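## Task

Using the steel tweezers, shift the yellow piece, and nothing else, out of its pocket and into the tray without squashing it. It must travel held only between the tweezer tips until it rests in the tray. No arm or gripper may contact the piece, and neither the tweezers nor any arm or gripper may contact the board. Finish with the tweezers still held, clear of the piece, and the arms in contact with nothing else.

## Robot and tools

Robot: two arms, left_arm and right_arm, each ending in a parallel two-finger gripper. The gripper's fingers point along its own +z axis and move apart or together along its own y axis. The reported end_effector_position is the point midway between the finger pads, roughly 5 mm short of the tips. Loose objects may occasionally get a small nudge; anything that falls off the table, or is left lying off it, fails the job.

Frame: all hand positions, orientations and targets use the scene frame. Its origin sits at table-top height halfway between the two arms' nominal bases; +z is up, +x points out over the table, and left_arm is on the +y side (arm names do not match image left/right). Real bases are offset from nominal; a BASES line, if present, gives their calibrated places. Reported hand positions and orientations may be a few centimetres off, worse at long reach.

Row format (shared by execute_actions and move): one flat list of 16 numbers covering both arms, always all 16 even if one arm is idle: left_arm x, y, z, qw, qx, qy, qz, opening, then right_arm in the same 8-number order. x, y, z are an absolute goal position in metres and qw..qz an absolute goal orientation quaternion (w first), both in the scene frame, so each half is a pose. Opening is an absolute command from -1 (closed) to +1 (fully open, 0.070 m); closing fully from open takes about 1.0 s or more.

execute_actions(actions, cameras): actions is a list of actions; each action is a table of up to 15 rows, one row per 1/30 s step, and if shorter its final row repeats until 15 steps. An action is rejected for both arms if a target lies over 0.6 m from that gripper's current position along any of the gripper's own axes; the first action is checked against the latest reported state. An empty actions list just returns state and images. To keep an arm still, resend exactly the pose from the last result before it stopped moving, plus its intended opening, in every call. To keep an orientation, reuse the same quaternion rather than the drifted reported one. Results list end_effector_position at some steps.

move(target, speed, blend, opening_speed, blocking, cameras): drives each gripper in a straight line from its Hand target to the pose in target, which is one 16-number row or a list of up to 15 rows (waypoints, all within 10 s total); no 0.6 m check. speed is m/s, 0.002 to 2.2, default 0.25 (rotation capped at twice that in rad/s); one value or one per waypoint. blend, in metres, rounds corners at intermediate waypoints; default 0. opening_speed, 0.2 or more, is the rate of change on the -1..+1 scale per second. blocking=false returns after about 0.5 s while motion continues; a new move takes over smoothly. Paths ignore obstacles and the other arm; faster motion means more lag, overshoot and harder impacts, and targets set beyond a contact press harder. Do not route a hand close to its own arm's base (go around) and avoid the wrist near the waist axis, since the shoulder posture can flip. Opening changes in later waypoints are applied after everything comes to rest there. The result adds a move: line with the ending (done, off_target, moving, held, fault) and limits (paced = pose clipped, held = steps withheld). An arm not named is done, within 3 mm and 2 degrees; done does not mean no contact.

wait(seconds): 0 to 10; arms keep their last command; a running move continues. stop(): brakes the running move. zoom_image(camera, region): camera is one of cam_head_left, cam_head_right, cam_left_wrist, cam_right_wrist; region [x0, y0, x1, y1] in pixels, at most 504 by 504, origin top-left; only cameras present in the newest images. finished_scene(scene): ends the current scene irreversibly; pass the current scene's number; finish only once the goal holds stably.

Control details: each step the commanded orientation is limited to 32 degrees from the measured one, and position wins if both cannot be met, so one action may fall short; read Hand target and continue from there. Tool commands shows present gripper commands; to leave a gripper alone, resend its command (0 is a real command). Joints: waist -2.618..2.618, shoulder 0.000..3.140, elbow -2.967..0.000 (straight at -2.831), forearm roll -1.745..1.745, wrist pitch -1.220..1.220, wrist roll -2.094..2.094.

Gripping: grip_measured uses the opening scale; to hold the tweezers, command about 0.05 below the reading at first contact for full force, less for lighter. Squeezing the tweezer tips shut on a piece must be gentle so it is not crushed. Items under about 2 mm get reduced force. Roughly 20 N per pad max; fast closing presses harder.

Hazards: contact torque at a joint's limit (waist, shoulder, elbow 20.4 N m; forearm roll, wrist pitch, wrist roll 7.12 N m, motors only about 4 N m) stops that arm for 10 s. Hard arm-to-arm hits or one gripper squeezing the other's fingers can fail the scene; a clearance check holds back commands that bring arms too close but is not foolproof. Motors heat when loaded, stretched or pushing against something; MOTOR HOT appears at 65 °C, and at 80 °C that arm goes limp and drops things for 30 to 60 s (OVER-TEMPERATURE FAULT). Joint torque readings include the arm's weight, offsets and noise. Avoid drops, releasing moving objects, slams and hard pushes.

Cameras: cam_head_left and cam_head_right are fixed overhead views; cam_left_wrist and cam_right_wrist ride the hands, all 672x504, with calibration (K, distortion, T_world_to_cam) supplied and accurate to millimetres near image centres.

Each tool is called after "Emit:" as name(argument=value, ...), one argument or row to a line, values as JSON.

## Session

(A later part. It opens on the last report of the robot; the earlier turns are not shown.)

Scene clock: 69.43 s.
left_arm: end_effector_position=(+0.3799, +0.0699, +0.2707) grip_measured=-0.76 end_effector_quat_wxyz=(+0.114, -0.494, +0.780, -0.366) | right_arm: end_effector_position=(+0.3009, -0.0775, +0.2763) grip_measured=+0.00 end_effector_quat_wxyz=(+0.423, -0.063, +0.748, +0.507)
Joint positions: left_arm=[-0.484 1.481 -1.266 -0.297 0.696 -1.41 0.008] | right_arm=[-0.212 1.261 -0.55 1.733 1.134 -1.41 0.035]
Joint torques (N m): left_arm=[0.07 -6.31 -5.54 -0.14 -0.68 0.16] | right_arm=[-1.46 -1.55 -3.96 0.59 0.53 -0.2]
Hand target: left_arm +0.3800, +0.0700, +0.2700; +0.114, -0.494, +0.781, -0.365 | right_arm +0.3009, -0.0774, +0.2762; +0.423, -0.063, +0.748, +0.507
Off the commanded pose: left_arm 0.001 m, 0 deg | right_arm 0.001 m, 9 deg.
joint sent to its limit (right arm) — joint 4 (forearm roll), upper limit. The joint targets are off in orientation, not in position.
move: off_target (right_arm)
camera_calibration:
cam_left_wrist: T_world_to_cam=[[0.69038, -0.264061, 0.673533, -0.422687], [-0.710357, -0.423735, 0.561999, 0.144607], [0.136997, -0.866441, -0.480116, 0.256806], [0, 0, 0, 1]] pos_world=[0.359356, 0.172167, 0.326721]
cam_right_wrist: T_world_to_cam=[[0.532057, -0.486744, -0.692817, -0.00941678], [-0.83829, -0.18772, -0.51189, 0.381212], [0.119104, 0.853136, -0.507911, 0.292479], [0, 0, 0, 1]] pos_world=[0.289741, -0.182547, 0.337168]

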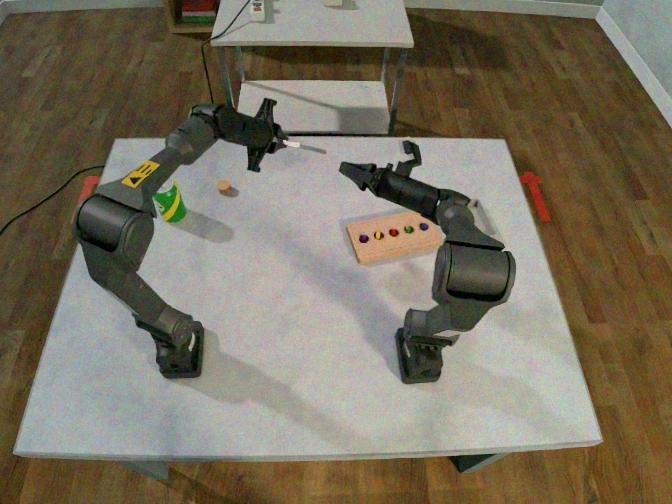

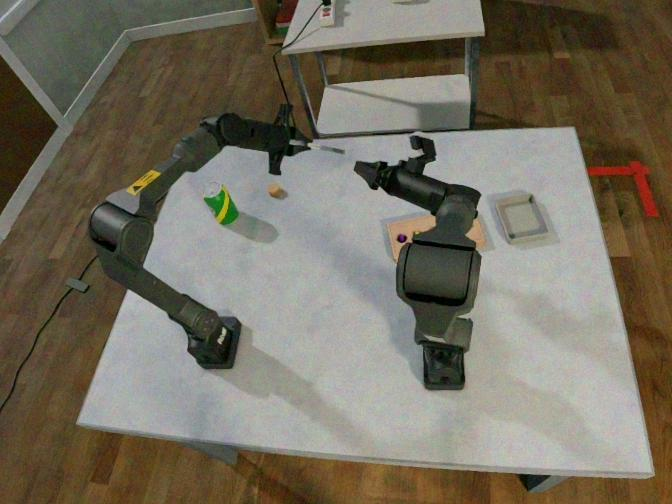

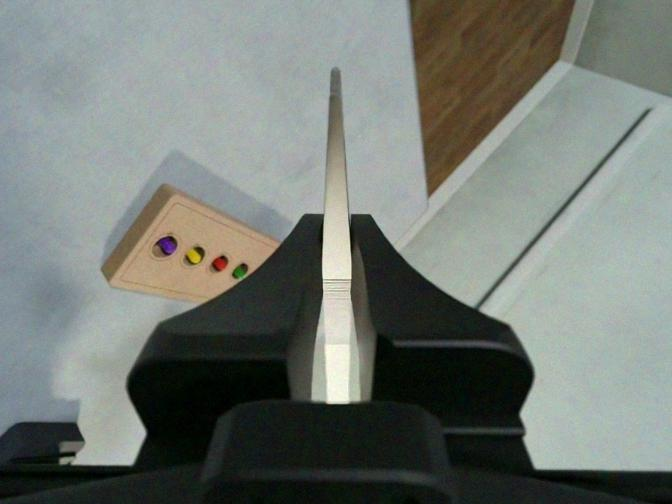

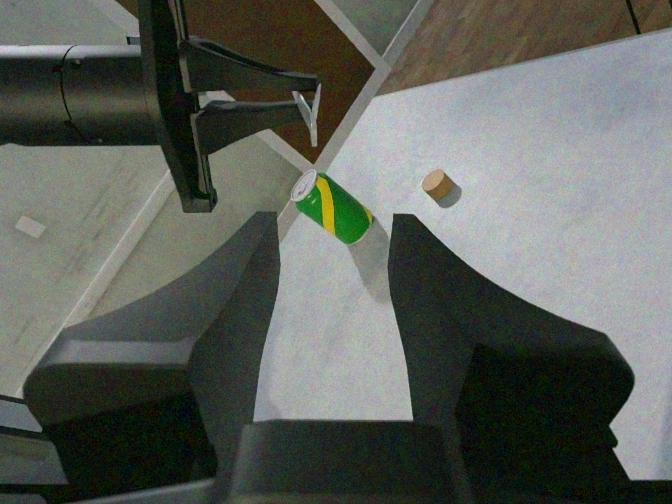

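Emit:
move(
  target=[0.35, 0.13, 0.27, 0.1142, -0.4941, 0.7805, -0.3653, -0.88, 0.271, -0.002, 0.276, 0.4786, -0.0292, 0.7067, 0.5204, 0.0],
  speed=0.15,
)

Emit:
zoom_image(
  camera="cam_right_wrist",
  region=[180, 10, 480, 250],
)

Scene clock: 73.40 s.
left_arm: end_effector_position=(+0.3498, +0.1300, +0.2699) grip_measured=-0.76 end_effector_quat_wxyz=(+0.114, -0.494, +0.781, -0.365) | right_arm: end_effector_position=(+0.2712, -0.0023, +0.2763) grip_measured=+0.00 end_effector_quat_wxyz=(+0.381, -0.071, +0.793, +0.470)
Joint positions: left_arm=[-0.289 1.311 -1.102 -0.468 0.776 -1.147 0.008] | right_arm=[0.293 1.134 -0.598 1.733 0.622 -1.166 0.035]
Joint torques (N m): left_arm=[-0.46 -4.26 -7.24 -0.24 -0.84 -0.13] | right_arm=[0.44 -2.95 -4.03 0.35 0.1 0.01]
Hand target: left_arm +0.3500, +0.1300, +0.2700; +0.114, -0.494, +0.781, -0.365 | right_arm +0.2710, -0.0023, +0.2764; +0.381, -0.071, +0.793, +0.470
Off the commanded pose: left_arm 0.000 m, 0 deg | right_arm 0.000 m, 17 deg.
joint sent to its limit (right arm) — joint 4 (forearm roll), upper limit. The joint targets are off in orientation, not in position.
move: off_target (right_arm)
camera_calibration:
cam_left_wrist: T_world_to_cam=[[0.691652, -0.264454, 0.672073, -0.385481], [-0.709292, -0.424076, 0.563085, 0.148528], [0.1361, -0.866154, -0.480888, 0.313135], [0, 0, 0, 1]] pos_world=[0.329351, 0.232269, 0.326021]
cam_right_wrist: T_world_to_cam=[[0.481477, -0.554274, -0.678941, 0.0527192], [-0.874808, -0.256398, -0.41106, 0.352241], [0.053761, 0.791859, -0.608333, 0.277191], [0, 0, 0, 1]] pos_world=[0.267858, -0.0999619, 0.34921]

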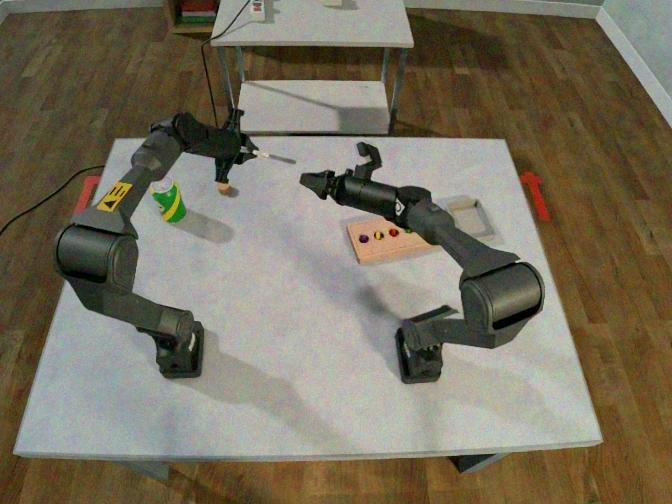

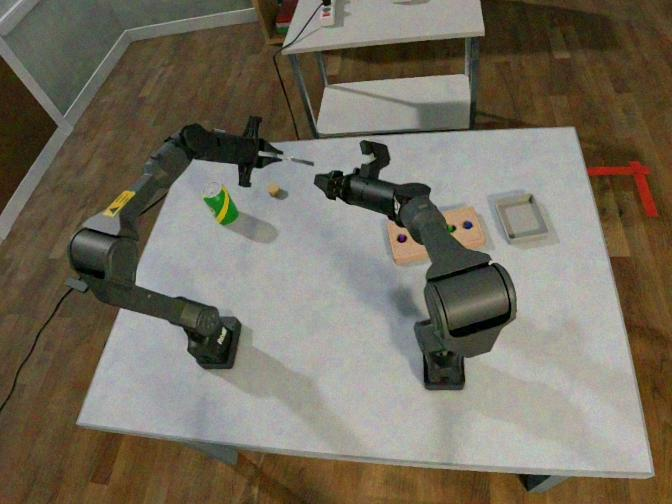

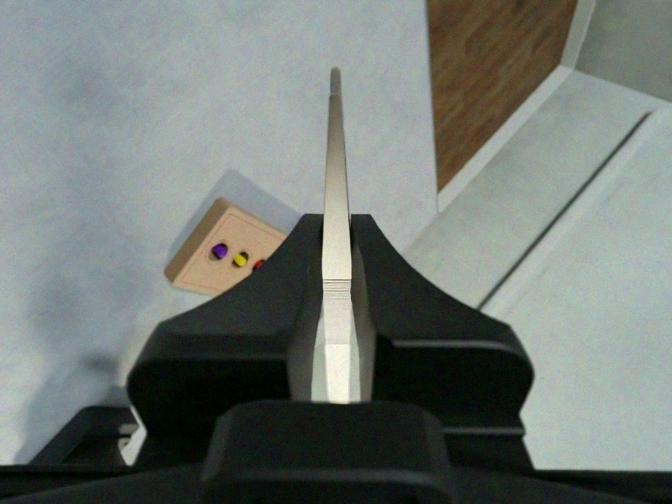

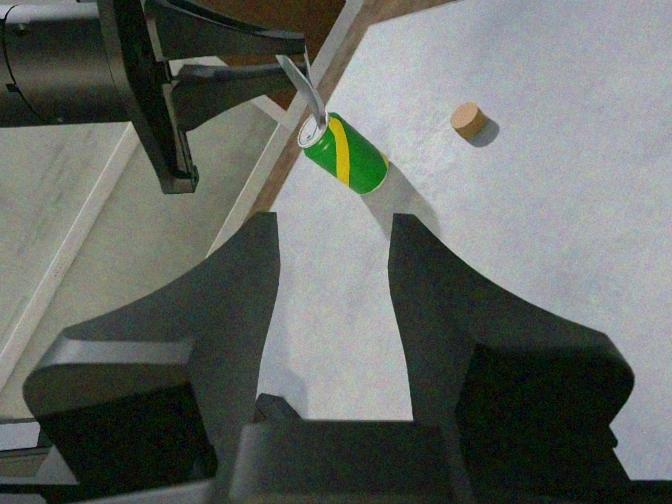

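Scaled by 1.680 from the camera's 672x504 image, which has a finer 960x720 frame.

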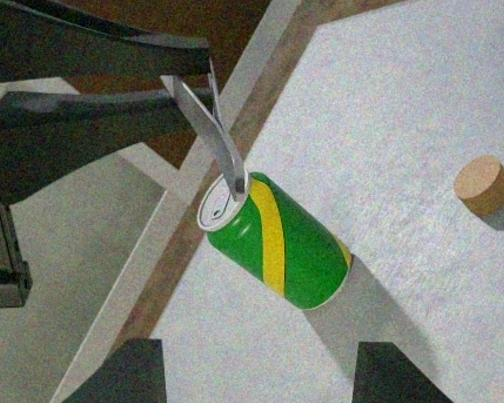

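Emit:
move(
  target=[
    [0.35, 0.13, 0.27, 0.1142, -0.4941, 0.7805, -0.3653, -0.88, 0.208, 0.003, 0.27, 0.1575, -0.4138, 0.8936, 0.0730, 0.0],
    [0.3185, 0.170, 0.27, 0.1142, -0.4941, 0.7805, -0.3653, -0.88, 0.237, 0.038, 0.276, 0.6416, -0.2971, 0.6416, 0.2971, 0.0],
  ],
  speed=[0.4,0.3],
)

Scene clock: 83.73 s.
left_arm: end_effector_position=(+0.3185, +0.1700, +0.2702) grip_measured=-0.76 end_effector_quat_wxyz=(+0.114, -0.494, +0.781, -0.366) | right_arm: end_effector_position=(+0.2372, +0.0380, +0.2761) grip_measured=+0.00 end_effector_quat_wxyz=(+0.642, -0.297, +0.642, +0.297)
Joint positions: left_arm=[-0.114 1.177 -0.997 -0.575 0.888 -0.961 0.008] | right_arm=[0.821 1.185 -0.359 0.002 -0.74 -0.002 0.035]
Joint torques (N m): left_arm=[-0.28 -3.39 -5.56 -0.68 -0.62 -0.04] | right_arm=[-0.34 -1.94 -4.05 -0.11 -0.81 0.08]
Hand target: left_arm +0.3185, +0.1700, +0.2700; +0.114, -0.494, +0.781, -0.365 | right_arm +0.2370, +0.0380, +0.2760; +0.642, -0.297, +0.642, +0.297
Off the commanded pose: left_arm 0.000 m, 0 deg | right_arm 0.000 m, 0 deg.
move: done
camera_calibration:
cam_left_wrist: T_world_to_cam=[[0.690819, -0.264446, 0.672932, -0.353423], [-0.70997, -0.424185, 0.562147, 0.143592], [0.13679, -0.866103, -0.480784, 0.351945], [0, 0, 0, 1]] pos_world=[0.297954, 0.272269, 0.32632]
cam_right_wrist: T_world_to_cam=[[0.760318, -0.649311, 0.0176449, -0.163553], [-0.35534, -0.438521, -0.825489, 0.330898], [0.543737, 0.621365, -0.564142, 0.125126], [0, 0, 0, 1]] pos_world=[0.173898, -0.0388396, 0.346627]

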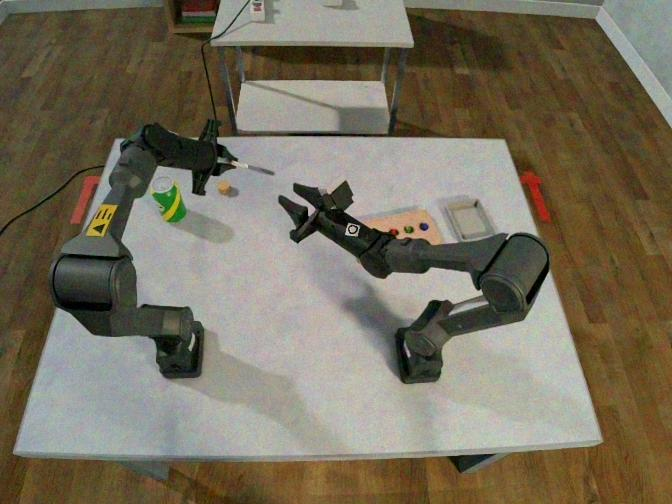

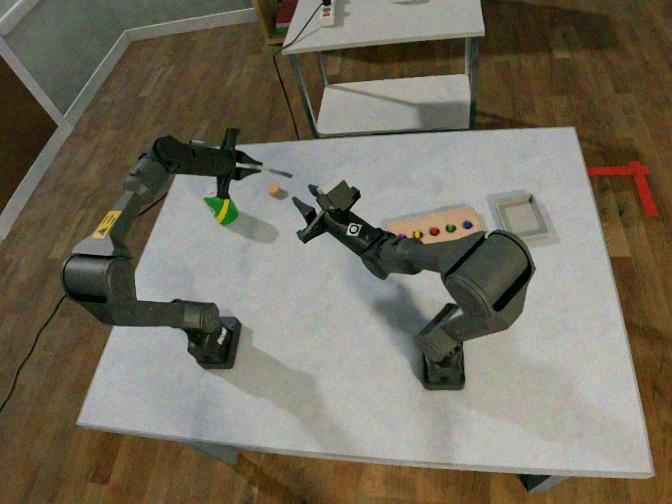

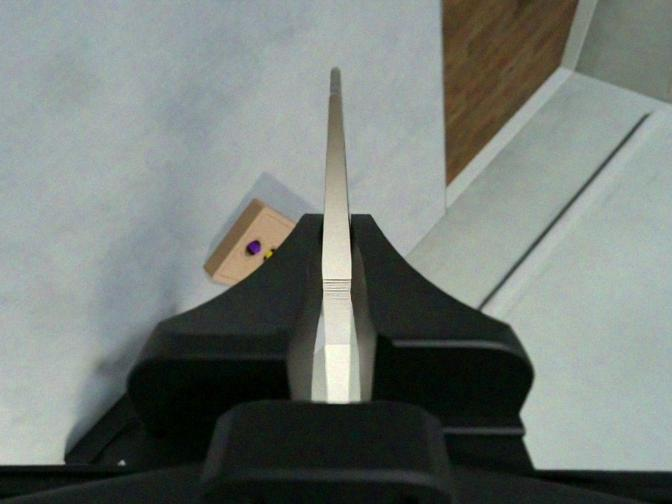

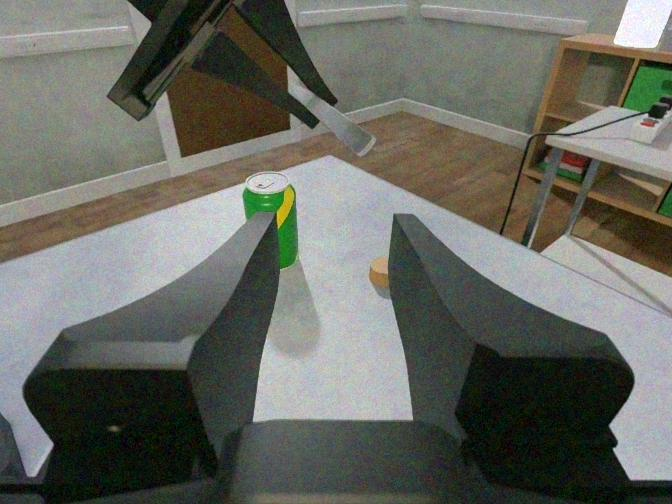

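Emit:
move(
  target=[0.3185, 0.170, 0.27, 0.1142, -0.4941, 0.7805, -0.3653, -0.88, 0.237, 0.038, 0.276, 0.4786, -0.0292, 0.7067, 0.5204, -0.1],
  speed=0.4,
  cameras=["cam_right_wrist", "cam_left_wrist"],
)

Emit:
zoom_image(
  camera="cam_right_wrist",
  region=[180, 10, 480, 250],
)

Scene clock: 102.03 s.
left_arm: end_effector_position=(+0.3185, +0.1700, +0.2702) grip_measured=-0.76 end_effector_quat_wxyz=(+0.114, -0.494, +0.781, -0.366) | right_arm: end_effector_position=(+0.2367, +0.0383, +0.2758) grip_measured=-0.10 end_effector_quat_wxyz=(+0.478, -0.030, +0.707, +0.520)
Joint positions: left_arm=[-0.114 1.177 -0.997 -0.575 0.888 -0.961 0.008] | right_arm=[0.82 1.184 -0.359 -0.005 -0.737 0.788 0.031]
Joint torques (N m): left_arm=[-0.4 -2.62 -6.73 -0.4 -0.66 -0.11] | right_arm=[-1.63 -2.27 -3.71 0.04 -1.1 -0.09]
Hand target: left_arm +0.3185, +0.1700, +0.2700; +0.114, -0.494, +0.781, -0.365 | right_arm +0.2370, +0.0380, +0.2760; +0.479, -0.029, +0.707, +0.520
Off the commanded pose: left_arm 0.000 m, 0 deg | right_arm 0.000 m, 0 deg.
move: done
camera_calibration:
cam_left_wrist: T_world_to_cam=[[0.690819, -0.264446, 0.672932, -0.353423], [-0.70997, -0.424185, 0.562147, 0.143592], [0.13679, -0.866103, -0.480784, 0.351945], [0, 0, 0, 1]] pos_world=[0.297954, 0.272269, 0.32632]
cam_right_wrist: T_world_to_cam=[[0.547728, -0.466944, -0.694232, 0.0766992], [-0.803442, -0.0620761, -0.592138, 0.357856], [0.2334, 0.882105, -0.409163, 0.145671], [0, 0, 0, 1]] pos_world=[0.211507, -0.0704684, 0.32475]
Images, in order (width x height): cam_left_wrist 672x504, cam_right_wrist 672x504.

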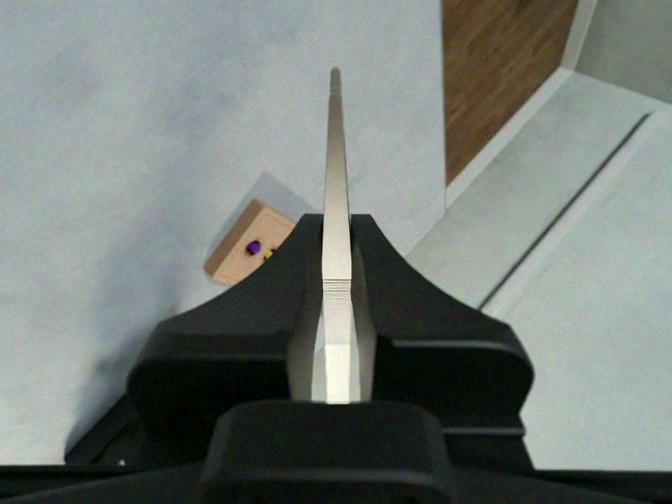

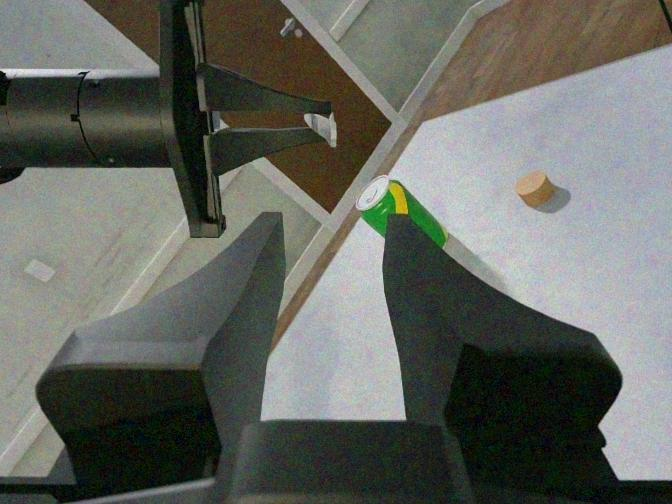

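Scaled by 1.680 from the camera's 672x504 image, which has a finer 960x720 frame.

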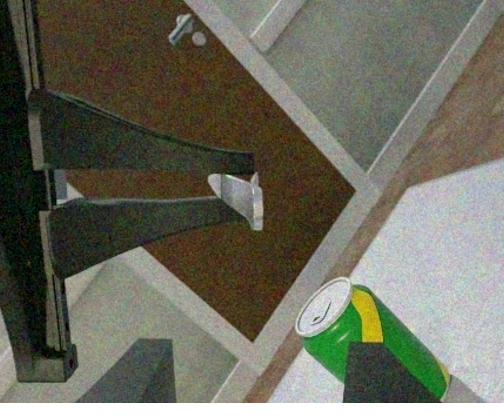

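Emit:
move(
  target=[0.3185, 0.170, 0.27, 0.1142, -0.4941, 0.7805, -0.3653, -0.88, 0.2952, 0.1067, 0.276, 0.4786, -0.0292, 0.7067, 0.5204, -0.1],
  speed=0.12,
)

Emit:
zoom_image(
  camera="cam_right_wrist",
  region=[180, 10, 480, 250],
)

Scene clock: 104.87 s.
left_arm: end_effector_position=(+0.3185, +0.1700, +0.2702) grip_measured=-0.76 end_effector_quat_wxyz=(+0.114, -0.494, +0.781, -0.366) | right_arm: end_effector_position=(+0.2956, +0.1068, +0.2759) grip_measured=-0.10 end_effector_quat_wxyz=(+0.479, -0.029, +0.707, +0.520)
Joint positions: left_arm=[-0.114 1.177 -0.997 -0.575 0.888 -0.961 0.008] | right_arm=[0.819 1.526 -0.66 -0.003 -0.779 0.788 0.031]
Joint torques (N m): left_arm=[-0.28 -2.65 -6.24 -0.44 -0.64 -0.12] | right_arm=[0.54 -4.91 -3.56 0.07 -0.85 -0.17]
Hand target: left_arm +0.3185, +0.1700, +0.2700; +0.114, -0.494, +0.781, -0.365 | right_arm +0.2952, +0.1067, +0.2760; +0.479, -0.029, +0.707, +0.520
Off the commanded pose: left_arm 0.000 m, 0 deg | right_arm 0.000 m, 0 deg.
move: done
camera_calibration:
cam_left_wrist: T_world_to_cam=[[0.690819, -0.264446, 0.672932, -0.353423], [-0.70997, -0.424185, 0.562147, 0.143592], [0.13679, -0.866103, -0.480784, 0.351945], [0, 0, 0, 1]] pos_world=[0.297954, 0.272269, 0.32632]
cam_right_wrist: T_world_to_cam=[[0.546717, -0.466663, -0.695216, 0.0769547], [-0.803634, -0.0593174, -0.59216, 0.409345], [0.235101, 0.882444, -0.407456, 0.0705568], [0, 0, 0, 1]] pos_world=[0.270303, -0.00206914, 0.324647]

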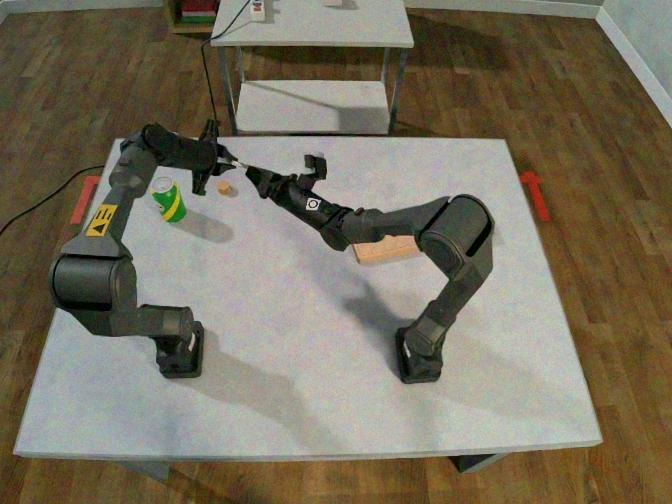

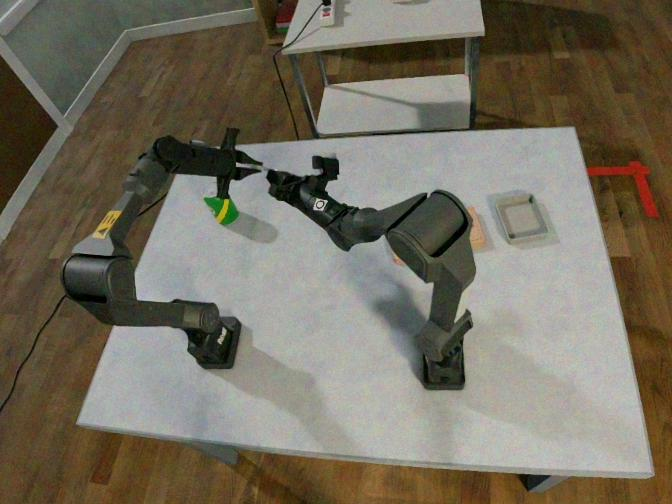

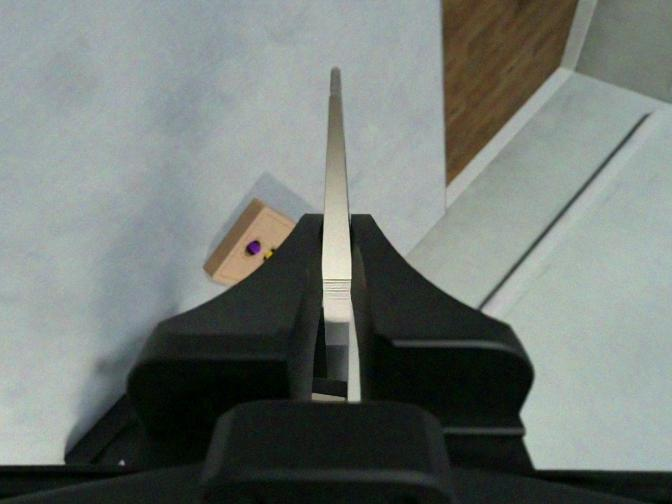

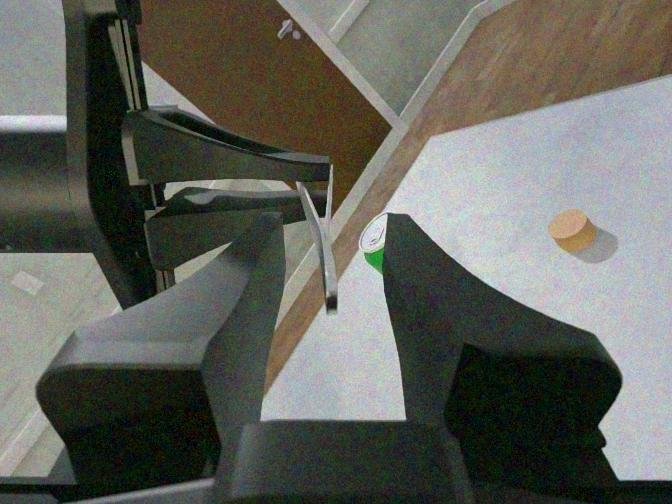

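Scaled by 1.680 from the camera's 672x504 image, which has a finer 960x720 frame.

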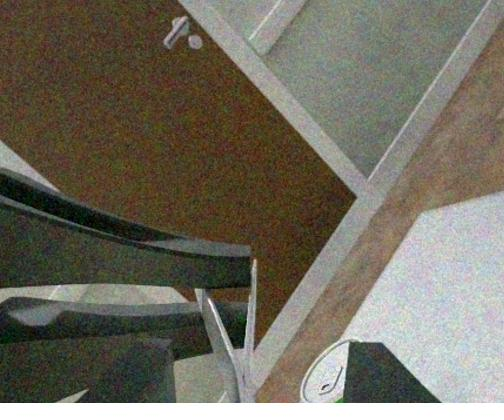

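Emit:
move(
  target=[0.3185, 0.170, 0.27, 0.1142, -0.4941, 0.7805, -0.3653, -0.88, 0.3114, 0.1323, 0.2802, 0.4771, -0.0480, 0.6857, 0.5477, -0.1],
  speed=0.08,
  cameras=["cam_right_wrist", "cam_left_wrist"],
)

Emit:
zoom_image(
  camera="cam_right_wrist",
  region=[230, 140, 450, 440],
)

Emit:
zoom_image(
  camera="cam_left_wrist",
  region=[230, 200, 450, 420],
)

Scene clock: 109.37 s.
left_arm: end_effector_position=(+0.3185, +0.1700, +0.2702) grip_measured=-0.76 end_effector_quat_wxyz=(+0.114, -0.494, +0.781, -0.366) | right_arm: end_effector_position=(+0.3113, +0.1328, +0.2803) grip_measured=-0.10 end_effector_quat_wxyz=(+0.477, -0.048, +0.685, +0.548)
Joint positions: left_arm=[-0.114 1.177 -0.997 -0.575 0.888 -0.961 0.008] | right_arm=[0.788 1.644 -0.763 -0.12 -0.853 0.868 0.031]
Joint torques (N m): left_arm=[-0.38 -2.72 -5.8 -0.41 -0.54 -0.09] | right_arm=[-1.37 -5.18 -3.37 0.12 -0.9 -0.13]
Hand target: left_arm +0.3185, +0.1700, +0.2700; +0.114, -0.494, +0.781, -0.365 | right_arm +0.3114, +0.1323, +0.2802; +0.477, -0.048, +0.686, +0.548
Off the commanded pose: left_arm 0.000 m, 0 deg | right_arm 0.001 m, 0 deg.
move: done
camera_calibration:
cam_left_wrist: T_world_to_cam=[[0.690819, -0.264446, 0.672932, -0.353423], [-0.70997, -0.424185, 0.562147, 0.143592], [0.13679, -0.866103, -0.480784, 0.351945], [0, 0, 0, 1]] pos_world=[0.297954, 0.272269, 0.32632]
cam_right_wrist: T_world_to_cam=[[0.596952, -0.404619, -0.692771, 0.0590132], [-0.777508, -0.078864, -0.623908, 0.429471], [0.19781, 0.911079, -0.361673, 0.040675], [0, 0, 0, 1]] pos_world=[0.290643, 0.0206896, 0.323544]
Images, in order (width x height): cam_left_wrist 672x504, cam_right_wrist 672x504.

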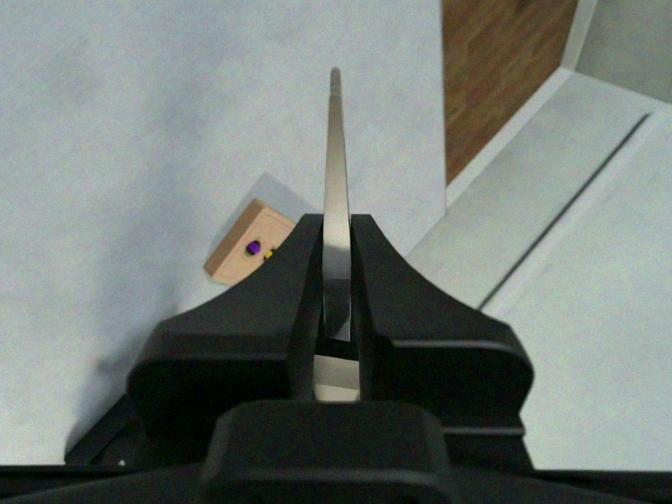

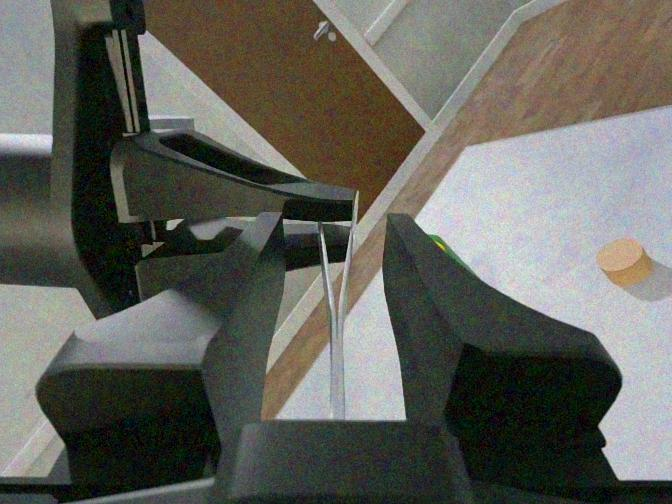

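Scaled by 1.680 from the camera's 672x504 image, which has a finer 960x720 frame.

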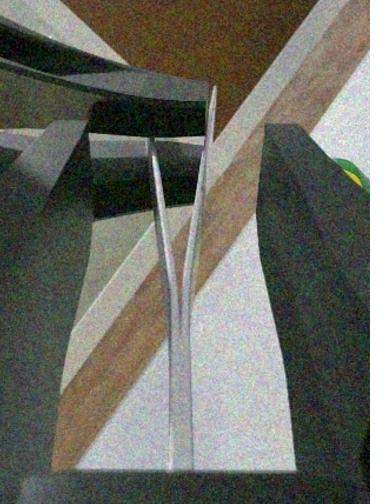

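Scaled by 2.291 from the camera's 672x504 image, which has a finer 960x720 frame.

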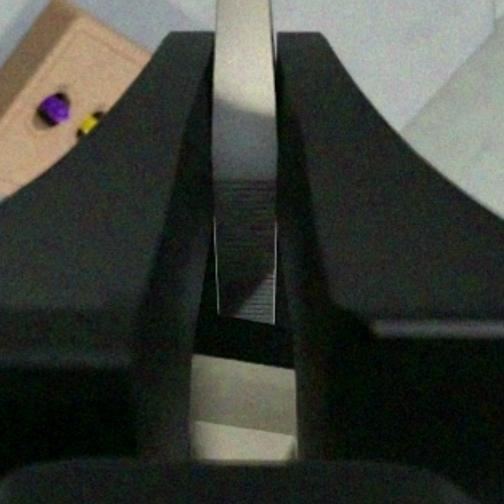

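Emit:
move(
  target=[0.3185, 0.170, 0.27, 0.1142, -0.4941, 0.7805, -0.3653, -0.88, 0.3114, 0.1323, 0.2802, 0.4771, -0.0480, 0.6857, 0.5477, -0.55],
  opening_speed=0.5,
  cameras=["cam_right_wrist"],
)

Emit:
zoom_image(
  camera="cam_right_wrist",
  region=[230, 140, 450, 440],
)

Scene clock: 112.50 s.
left_arm: end_effector_position=(+0.3185, +0.1700, +0.2702) grip_measured=-0.76 end_effector_quat_wxyz=(+0.114, -0.494, +0.781, -0.366) | right_arm: end_effector_position=(+0.3113, +0.1325, +0.2804) grip_measured=-0.55 end_effector_quat_wxyz=(+0.477, -0.048, +0.685, +0.548)
Joint positions: left_arm=[-0.114 1.177 -0.997 -0.575 0.888 -0.961 0.008] | right_arm=[0.788 1.644 -0.762 -0.119 -0.853 0.868 0.016]
Joint torques (N m): left_arm=[-0.05 -2.84 -5.37 -0.41 -0.48 -0.08] | right_arm=[0.52 -5.86 -3.47 0.12 -0.83 -0.16]
Hand target: left_arm +0.3185, +0.1700, +0.2700; +0.114, -0.494, +0.781, -0.365 | right_arm +0.3114, +0.1323, +0.2802; +0.477, -0.048, +0.686, +0.548
Off the commanded pose: left_arm 0.000 m, 0 deg | right_arm 0.000 m, 0 deg.
move: done
camera_calibration:
cam_right_wrist: T_world_to_cam=[[0.596384, -0.404679, -0.693225, 0.0592643], [-0.777843, -0.0781066, -0.623586, 0.429345], [0.198207, 0.911117, -0.361359, 0.0407508], [0, 0, 0, 1]] pos_world=[0.290542, 0.020389, 0.323543]
Images, in order (width x height): cam_right_wrist 672x504.

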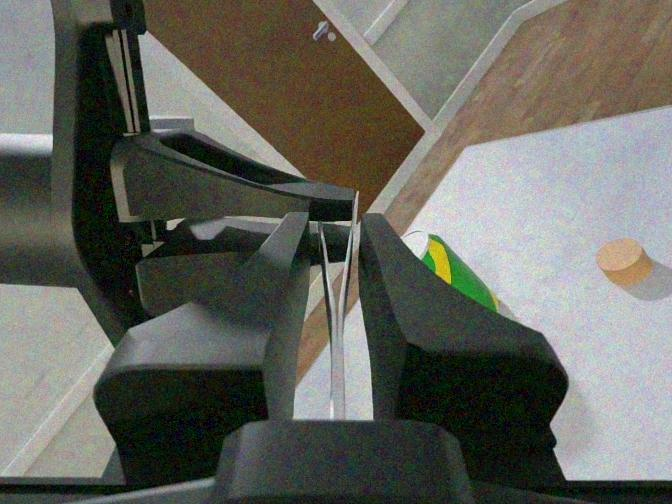

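Scaled by 1.680 from the camera's 672x504 image, which has a finer 960x720 frame.

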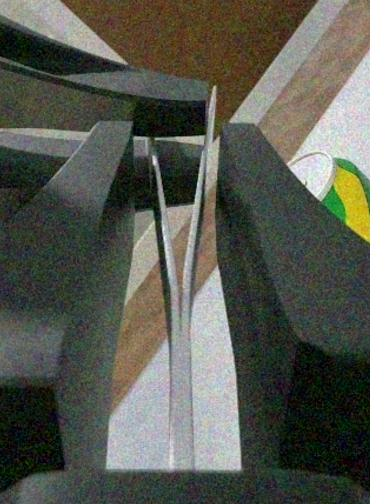

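Emit:
move(
  target=[0.3185, 0.170, 0.27, 0.1142, -0.4941, 0.7805, -0.3653, -0.88, 0.3114, 0.1323, 0.2802, 0.4771, -0.0480, 0.6857, 0.5477, -0.7],
  opening_speed=0.4,
  cameras=[],
)

Emit:
move(
  target=[0.3185, 0.170, 0.27, 0.1142, -0.4941, 0.7805, -0.3653, -0.88, 0.3114, 0.1323, 0.2802, 0.4771, -0.0480, 0.6857, 0.5477, -0.75],
  opening_speed=0.4,
  cameras=["cam_right_wrist"],
)

Emit:
zoom_image(
  camera="cam_right_wrist",
  region=[230, 140, 450, 440],
)

Scene clock: 113.97 s.
left_arm: end_effector_position=(+0.3185, +0.1700, +0.2702) grip_measured=-0.76 end_effector_quat_wxyz=(+0.114, -0.494, +0.781, -0.366) | right_arm: end_effector_position=(+0.3114, +0.1324, +0.2802) grip_measured=-0.70 end_effector_quat_wxyz=(+0.477, -0.048, +0.686, +0.548)
Joint positions: left_arm=[-0.114 1.177 -0.997 -0.575 0.888 -0.961 0.008] | right_arm=[0.788 1.644 -0.762 -0.118 -0.853 0.868 0.011]
Joint torques (N m): left_arm=[-0.5 -2.8 -5.19 -0.45 -0.52 -0.12] | right_arm=[0.61 -5.8 -3.8 -0.13 -1.04 -0.19]
Hand target: left_arm +0.3185, +0.1700, +0.2700; +0.114, -0.494, +0.781, -0.365 | right_arm +0.3114, +0.1323, +0.2802; +0.477, -0.048, +0.686, +0.548
Off the commanded pose: left_arm 0.000 m, 0 deg | right_arm 0.000 m, 0 deg.
move: done
No camera images: "cameras" was empty.

Scene clock: 114.47 s.
left_arm: end_effector_position=(+0.3185, +0.1700, +0.2702) grip_measured=-0.76 end_effector_quat_wxyz=(+0.114, -0.494, +0.781, -0.366) | right_arm: end_effector_position=(+0.3114, +0.1324, +0.2802) grip_measured=-0.72 end_effector_quat_wxyz=(+0.477, -0.048, +0.686, +0.548)
Joint positions: left_arm=[-0.114 1.177 -0.997 -0.575 0.888 -0.961 0.008] | right_arm=[0.788 1.644 -0.762 -0.118 -0.853 0.868 0.01]
Joint torques (N m): left_arm=[-0.17 -2.78 -5.44 -0.44 -0.6 -0.12] | right_arm=[0.4 -5.77 -4.3 -0.33 -1.3 -0.13]
Hand target: left_arm +0.3185, +0.1700, +0.2700; +0.114, -0.494, +0.781, -0.365 | right_arm +0.3114, +0.1323, +0.2802; +0.477, -0.048, +0.686, +0.548
Off the commanded pose: left_arm 0.000 m, 0 deg | right_arm 0.000 m, 0 deg.
move: done
camera_calibration:
cam_right_wrist: T_world_to_cam=[[0.595324, -0.405381, -0.693725, 0.0595789], [-0.778573, -0.0777168, -0.622723, 0.429275], [0.198526, 0.910838, -0.361886, 0.040871], [0, 0, 0, 1]] pos_world=[0.290639, 0.0202871, 0.323441]
Images, in order (width x height): cam_right_wrist 672x504.

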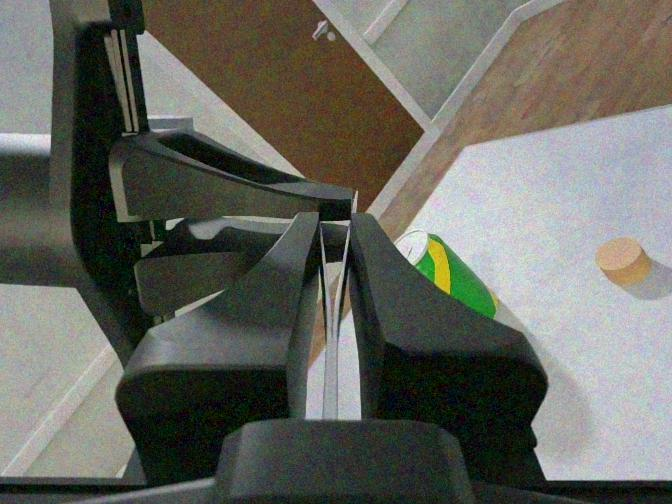

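Scaled by 1.680 from the camera's 672x504 image, which has a finer 960x720 frame.

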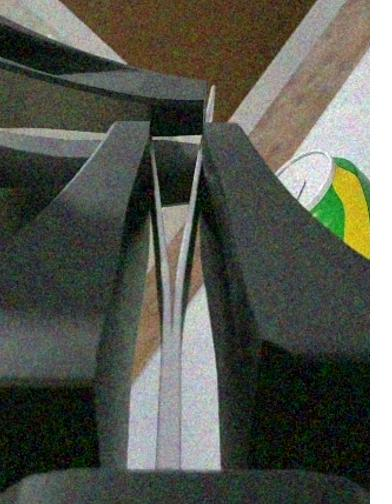

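Emit:
move(
  target=[0.3185, 0.170, 0.27, 0.1142, -0.4941, 0.7805, -0.3653, -0.5, 0.3114, 0.1323, 0.2802, 0.4771, -0.0480, 0.6857, 0.5477, -0.75],
  opening_speed=0.4,
  cameras=["cam_right_wrist", "cam_left_wrist"],
)

Emit:
zoom_image(
  camera="cam_right_wrist",
  region=[230, 140, 450, 440],
)

Scene clock: 116.30 s.
left_arm: end_effector_position=(+0.3185, +0.1700, +0.2702) grip_measured=-0.50 end_effector_quat_wxyz=(+0.114, -0.494, +0.781, -0.366) | right_arm: end_effector_position=(+0.3112, +0.1325, +0.2804) grip_measured=-0.75 end_effector_quat_wxyz=(+0.477, -0.048, +0.685, +0.548)
Joint positions: left_arm=[-0.114 1.177 -0.997 -0.575 0.888 -0.961 0.018] | right_arm=[0.788 1.644 -0.762 -0.119 -0.854 0.868 0.009]
Joint torques (N m): left_arm=[-0.07 -3.03 -5.43 -0.52 -0.53 -0.09] | right_arm=[0.12 -5.69 -3.73 0.13 -0.84 -0.11]
Hand target: left_arm +0.3185, +0.1700, +0.2700; +0.114, -0.494, +0.781, -0.365 | right_arm +0.3114, +0.1323, +0.2802; +0.477, -0.048, +0.686, +0.548
Off the commanded pose: left_arm 0.000 m, 0 deg | right_arm 0.000 m, 0 deg.
move: done
camera_calibration:
cam_left_wrist: T_world_to_cam=[[0.690819, -0.264446, 0.672932, -0.353423], [-0.70997, -0.424185, 0.562147, 0.143592], [0.13679, -0.866103, -0.480784, 0.351945], [0, 0, 0, 1]] pos_world=[0.297954, 0.272269, 0.32632]
cam_right_wrist: T_world_to_cam=[[0.596742, -0.404522, -0.693009, 0.0592166], [-0.777593, -0.0782935, -0.623874, 0.429356], [0.198113, 0.911171, -0.361274, 0.0408053], [0, 0, 0, 1]] pos_world=[0.290443, 0.0203895, 0.323643]
Images, in order (width x height): cam_left_wrist 672x504, cam_right_wrist 672x504.

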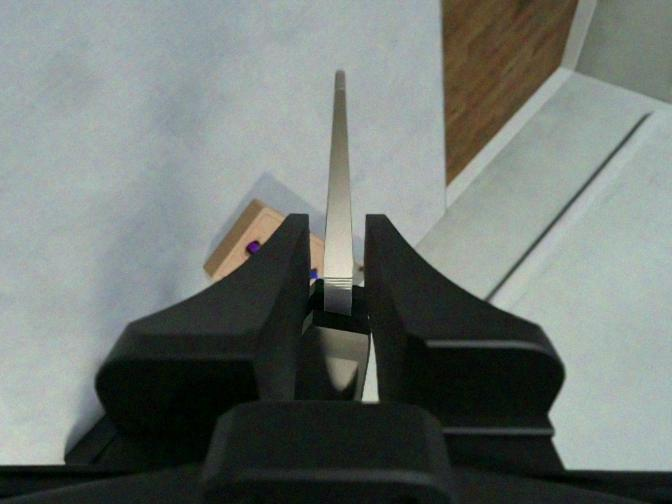

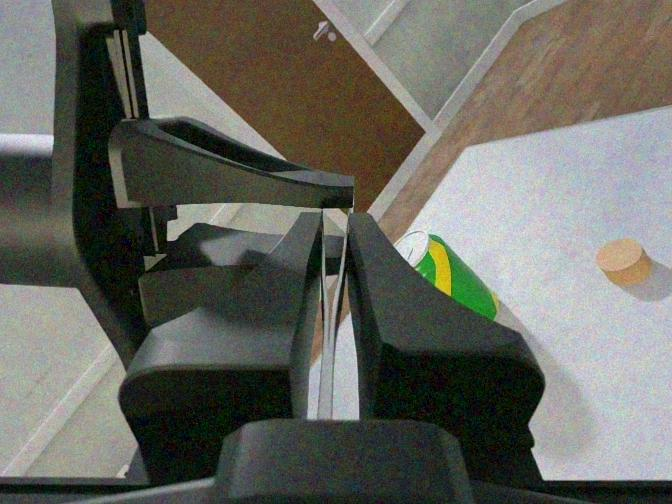

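Scaled by 1.680 from the camera's 672x504 image, which has a finer 960x720 frame.

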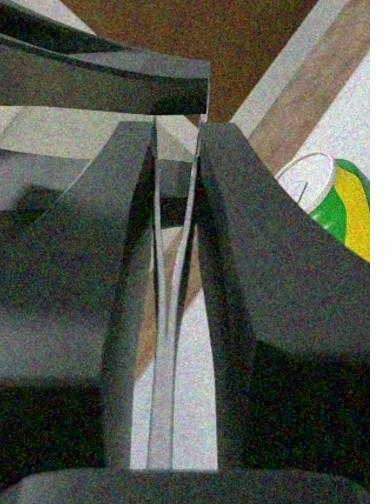

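Emit:
move(
  target=[0.2645, 0.2157, 0.3407, 0.1142, -0.4941, 0.7805, -0.3653, -0.4, 0.3114, 0.1323, 0.2802, 0.4771, -0.0480, 0.6857, 0.5477, -0.76],
  speed=0.12,
  cameras=["cam_right_wrist", "cam_left_wrist"],
)

Emit:
zoom_image(
  camera="cam_right_wrist",
  region=[230, 140, 450, 440],
)

Emit:
zoom_image(
  camera="cam_left_wrist",
  region=[230, 150, 450, 420],
)

Scene clock: 118.33 s.
left_arm: end_effector_position=(+0.2647, +0.2154, +0.3403) grip_measured=-0.40 end_effector_quat_wxyz=(+0.158, -0.506, +0.765, -0.365) | right_arm: end_effector_position=(+0.3113, +0.1325, +0.2802) grip_measured=-0.75 end_effector_quat_wxyz=(+0.477, -0.048, +0.686, +0.548)
Joint positions: left_arm=[0.141 0.974 -1.139 -0.569 1.225 -0.949 0.021] | right_arm=[0.788 1.644 -0.762 -0.119 -0.853 0.868 0.009]
Joint torques (N m): left_arm=[-0.24 0.21 -5.95 -0.72 -0.38 0.15] | right_arm=[-0.59 -5.78 -3.7 0.11 -0.9 -0.03]
Hand target: left_arm +0.2648, +0.2152, +0.3404; +0.158, -0.505, +0.766, -0.366 | right_arm +0.3114, +0.1323, +0.2802; +0.477, -0.048, +0.686, +0.548
Off the commanded pose: left_arm 0.000 m, 6 deg | right_arm 0.000 m, 0 deg.
joint sent to its limit (left arm) — joint 5 (wrist pitch), upper limit. The joint targets are off in orientation, not in position.
move: off_target (left_arm)
camera_calibration:
cam_left_wrist: T_world_to_cam=[[0.663429, -0.240851, 0.708416, -0.361297], [-0.714053, -0.486706, 0.503236, 0.119823], [0.223586, -0.839707, -0.494875, 0.408507], [0, 0, 0, 1]] pos_world=[0.233918, 0.314327, 0.397809]
cam_right_wrist: T_world_to_cam=[[0.596318, -0.405022, -0.693081, 0.0592156], [-0.777945, -0.0786078, -0.623396, 0.429269], [0.198008, 0.910921, -0.36196, 0.0408807], [0, 0, 0, 1]] pos_world=[0.290542, 0.0204884, 0.323443]
Images, in order (width x height): cam_left_wrist 672x504, cam_right_wrist 672x504.

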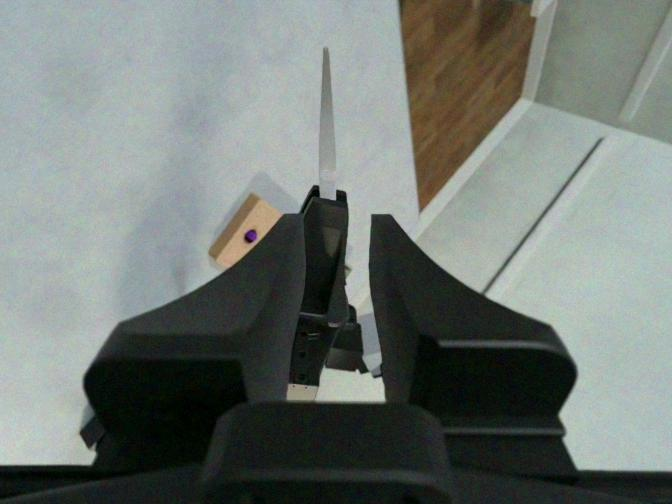

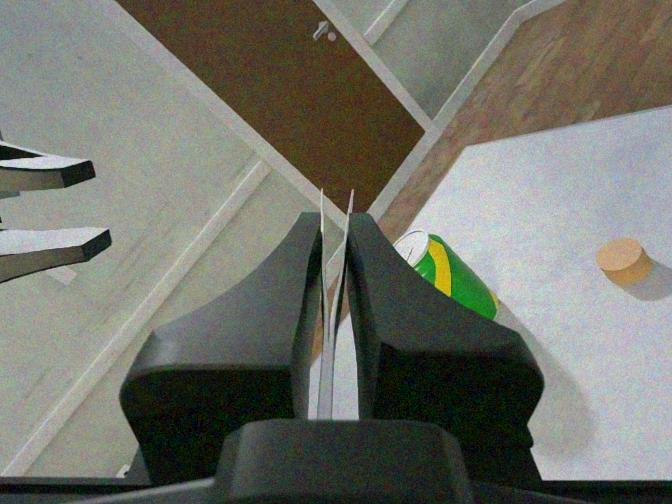

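Scaled by 1.680 from the camera's 672x504 image, which has a finer 960x720 frame.

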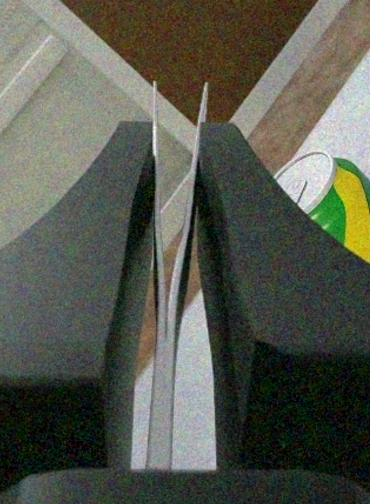

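Scaled by 1.867 from the camera's 672x504 image, which has a finer 960x720 frame.

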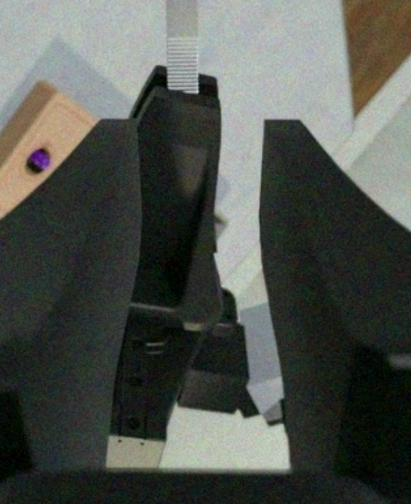

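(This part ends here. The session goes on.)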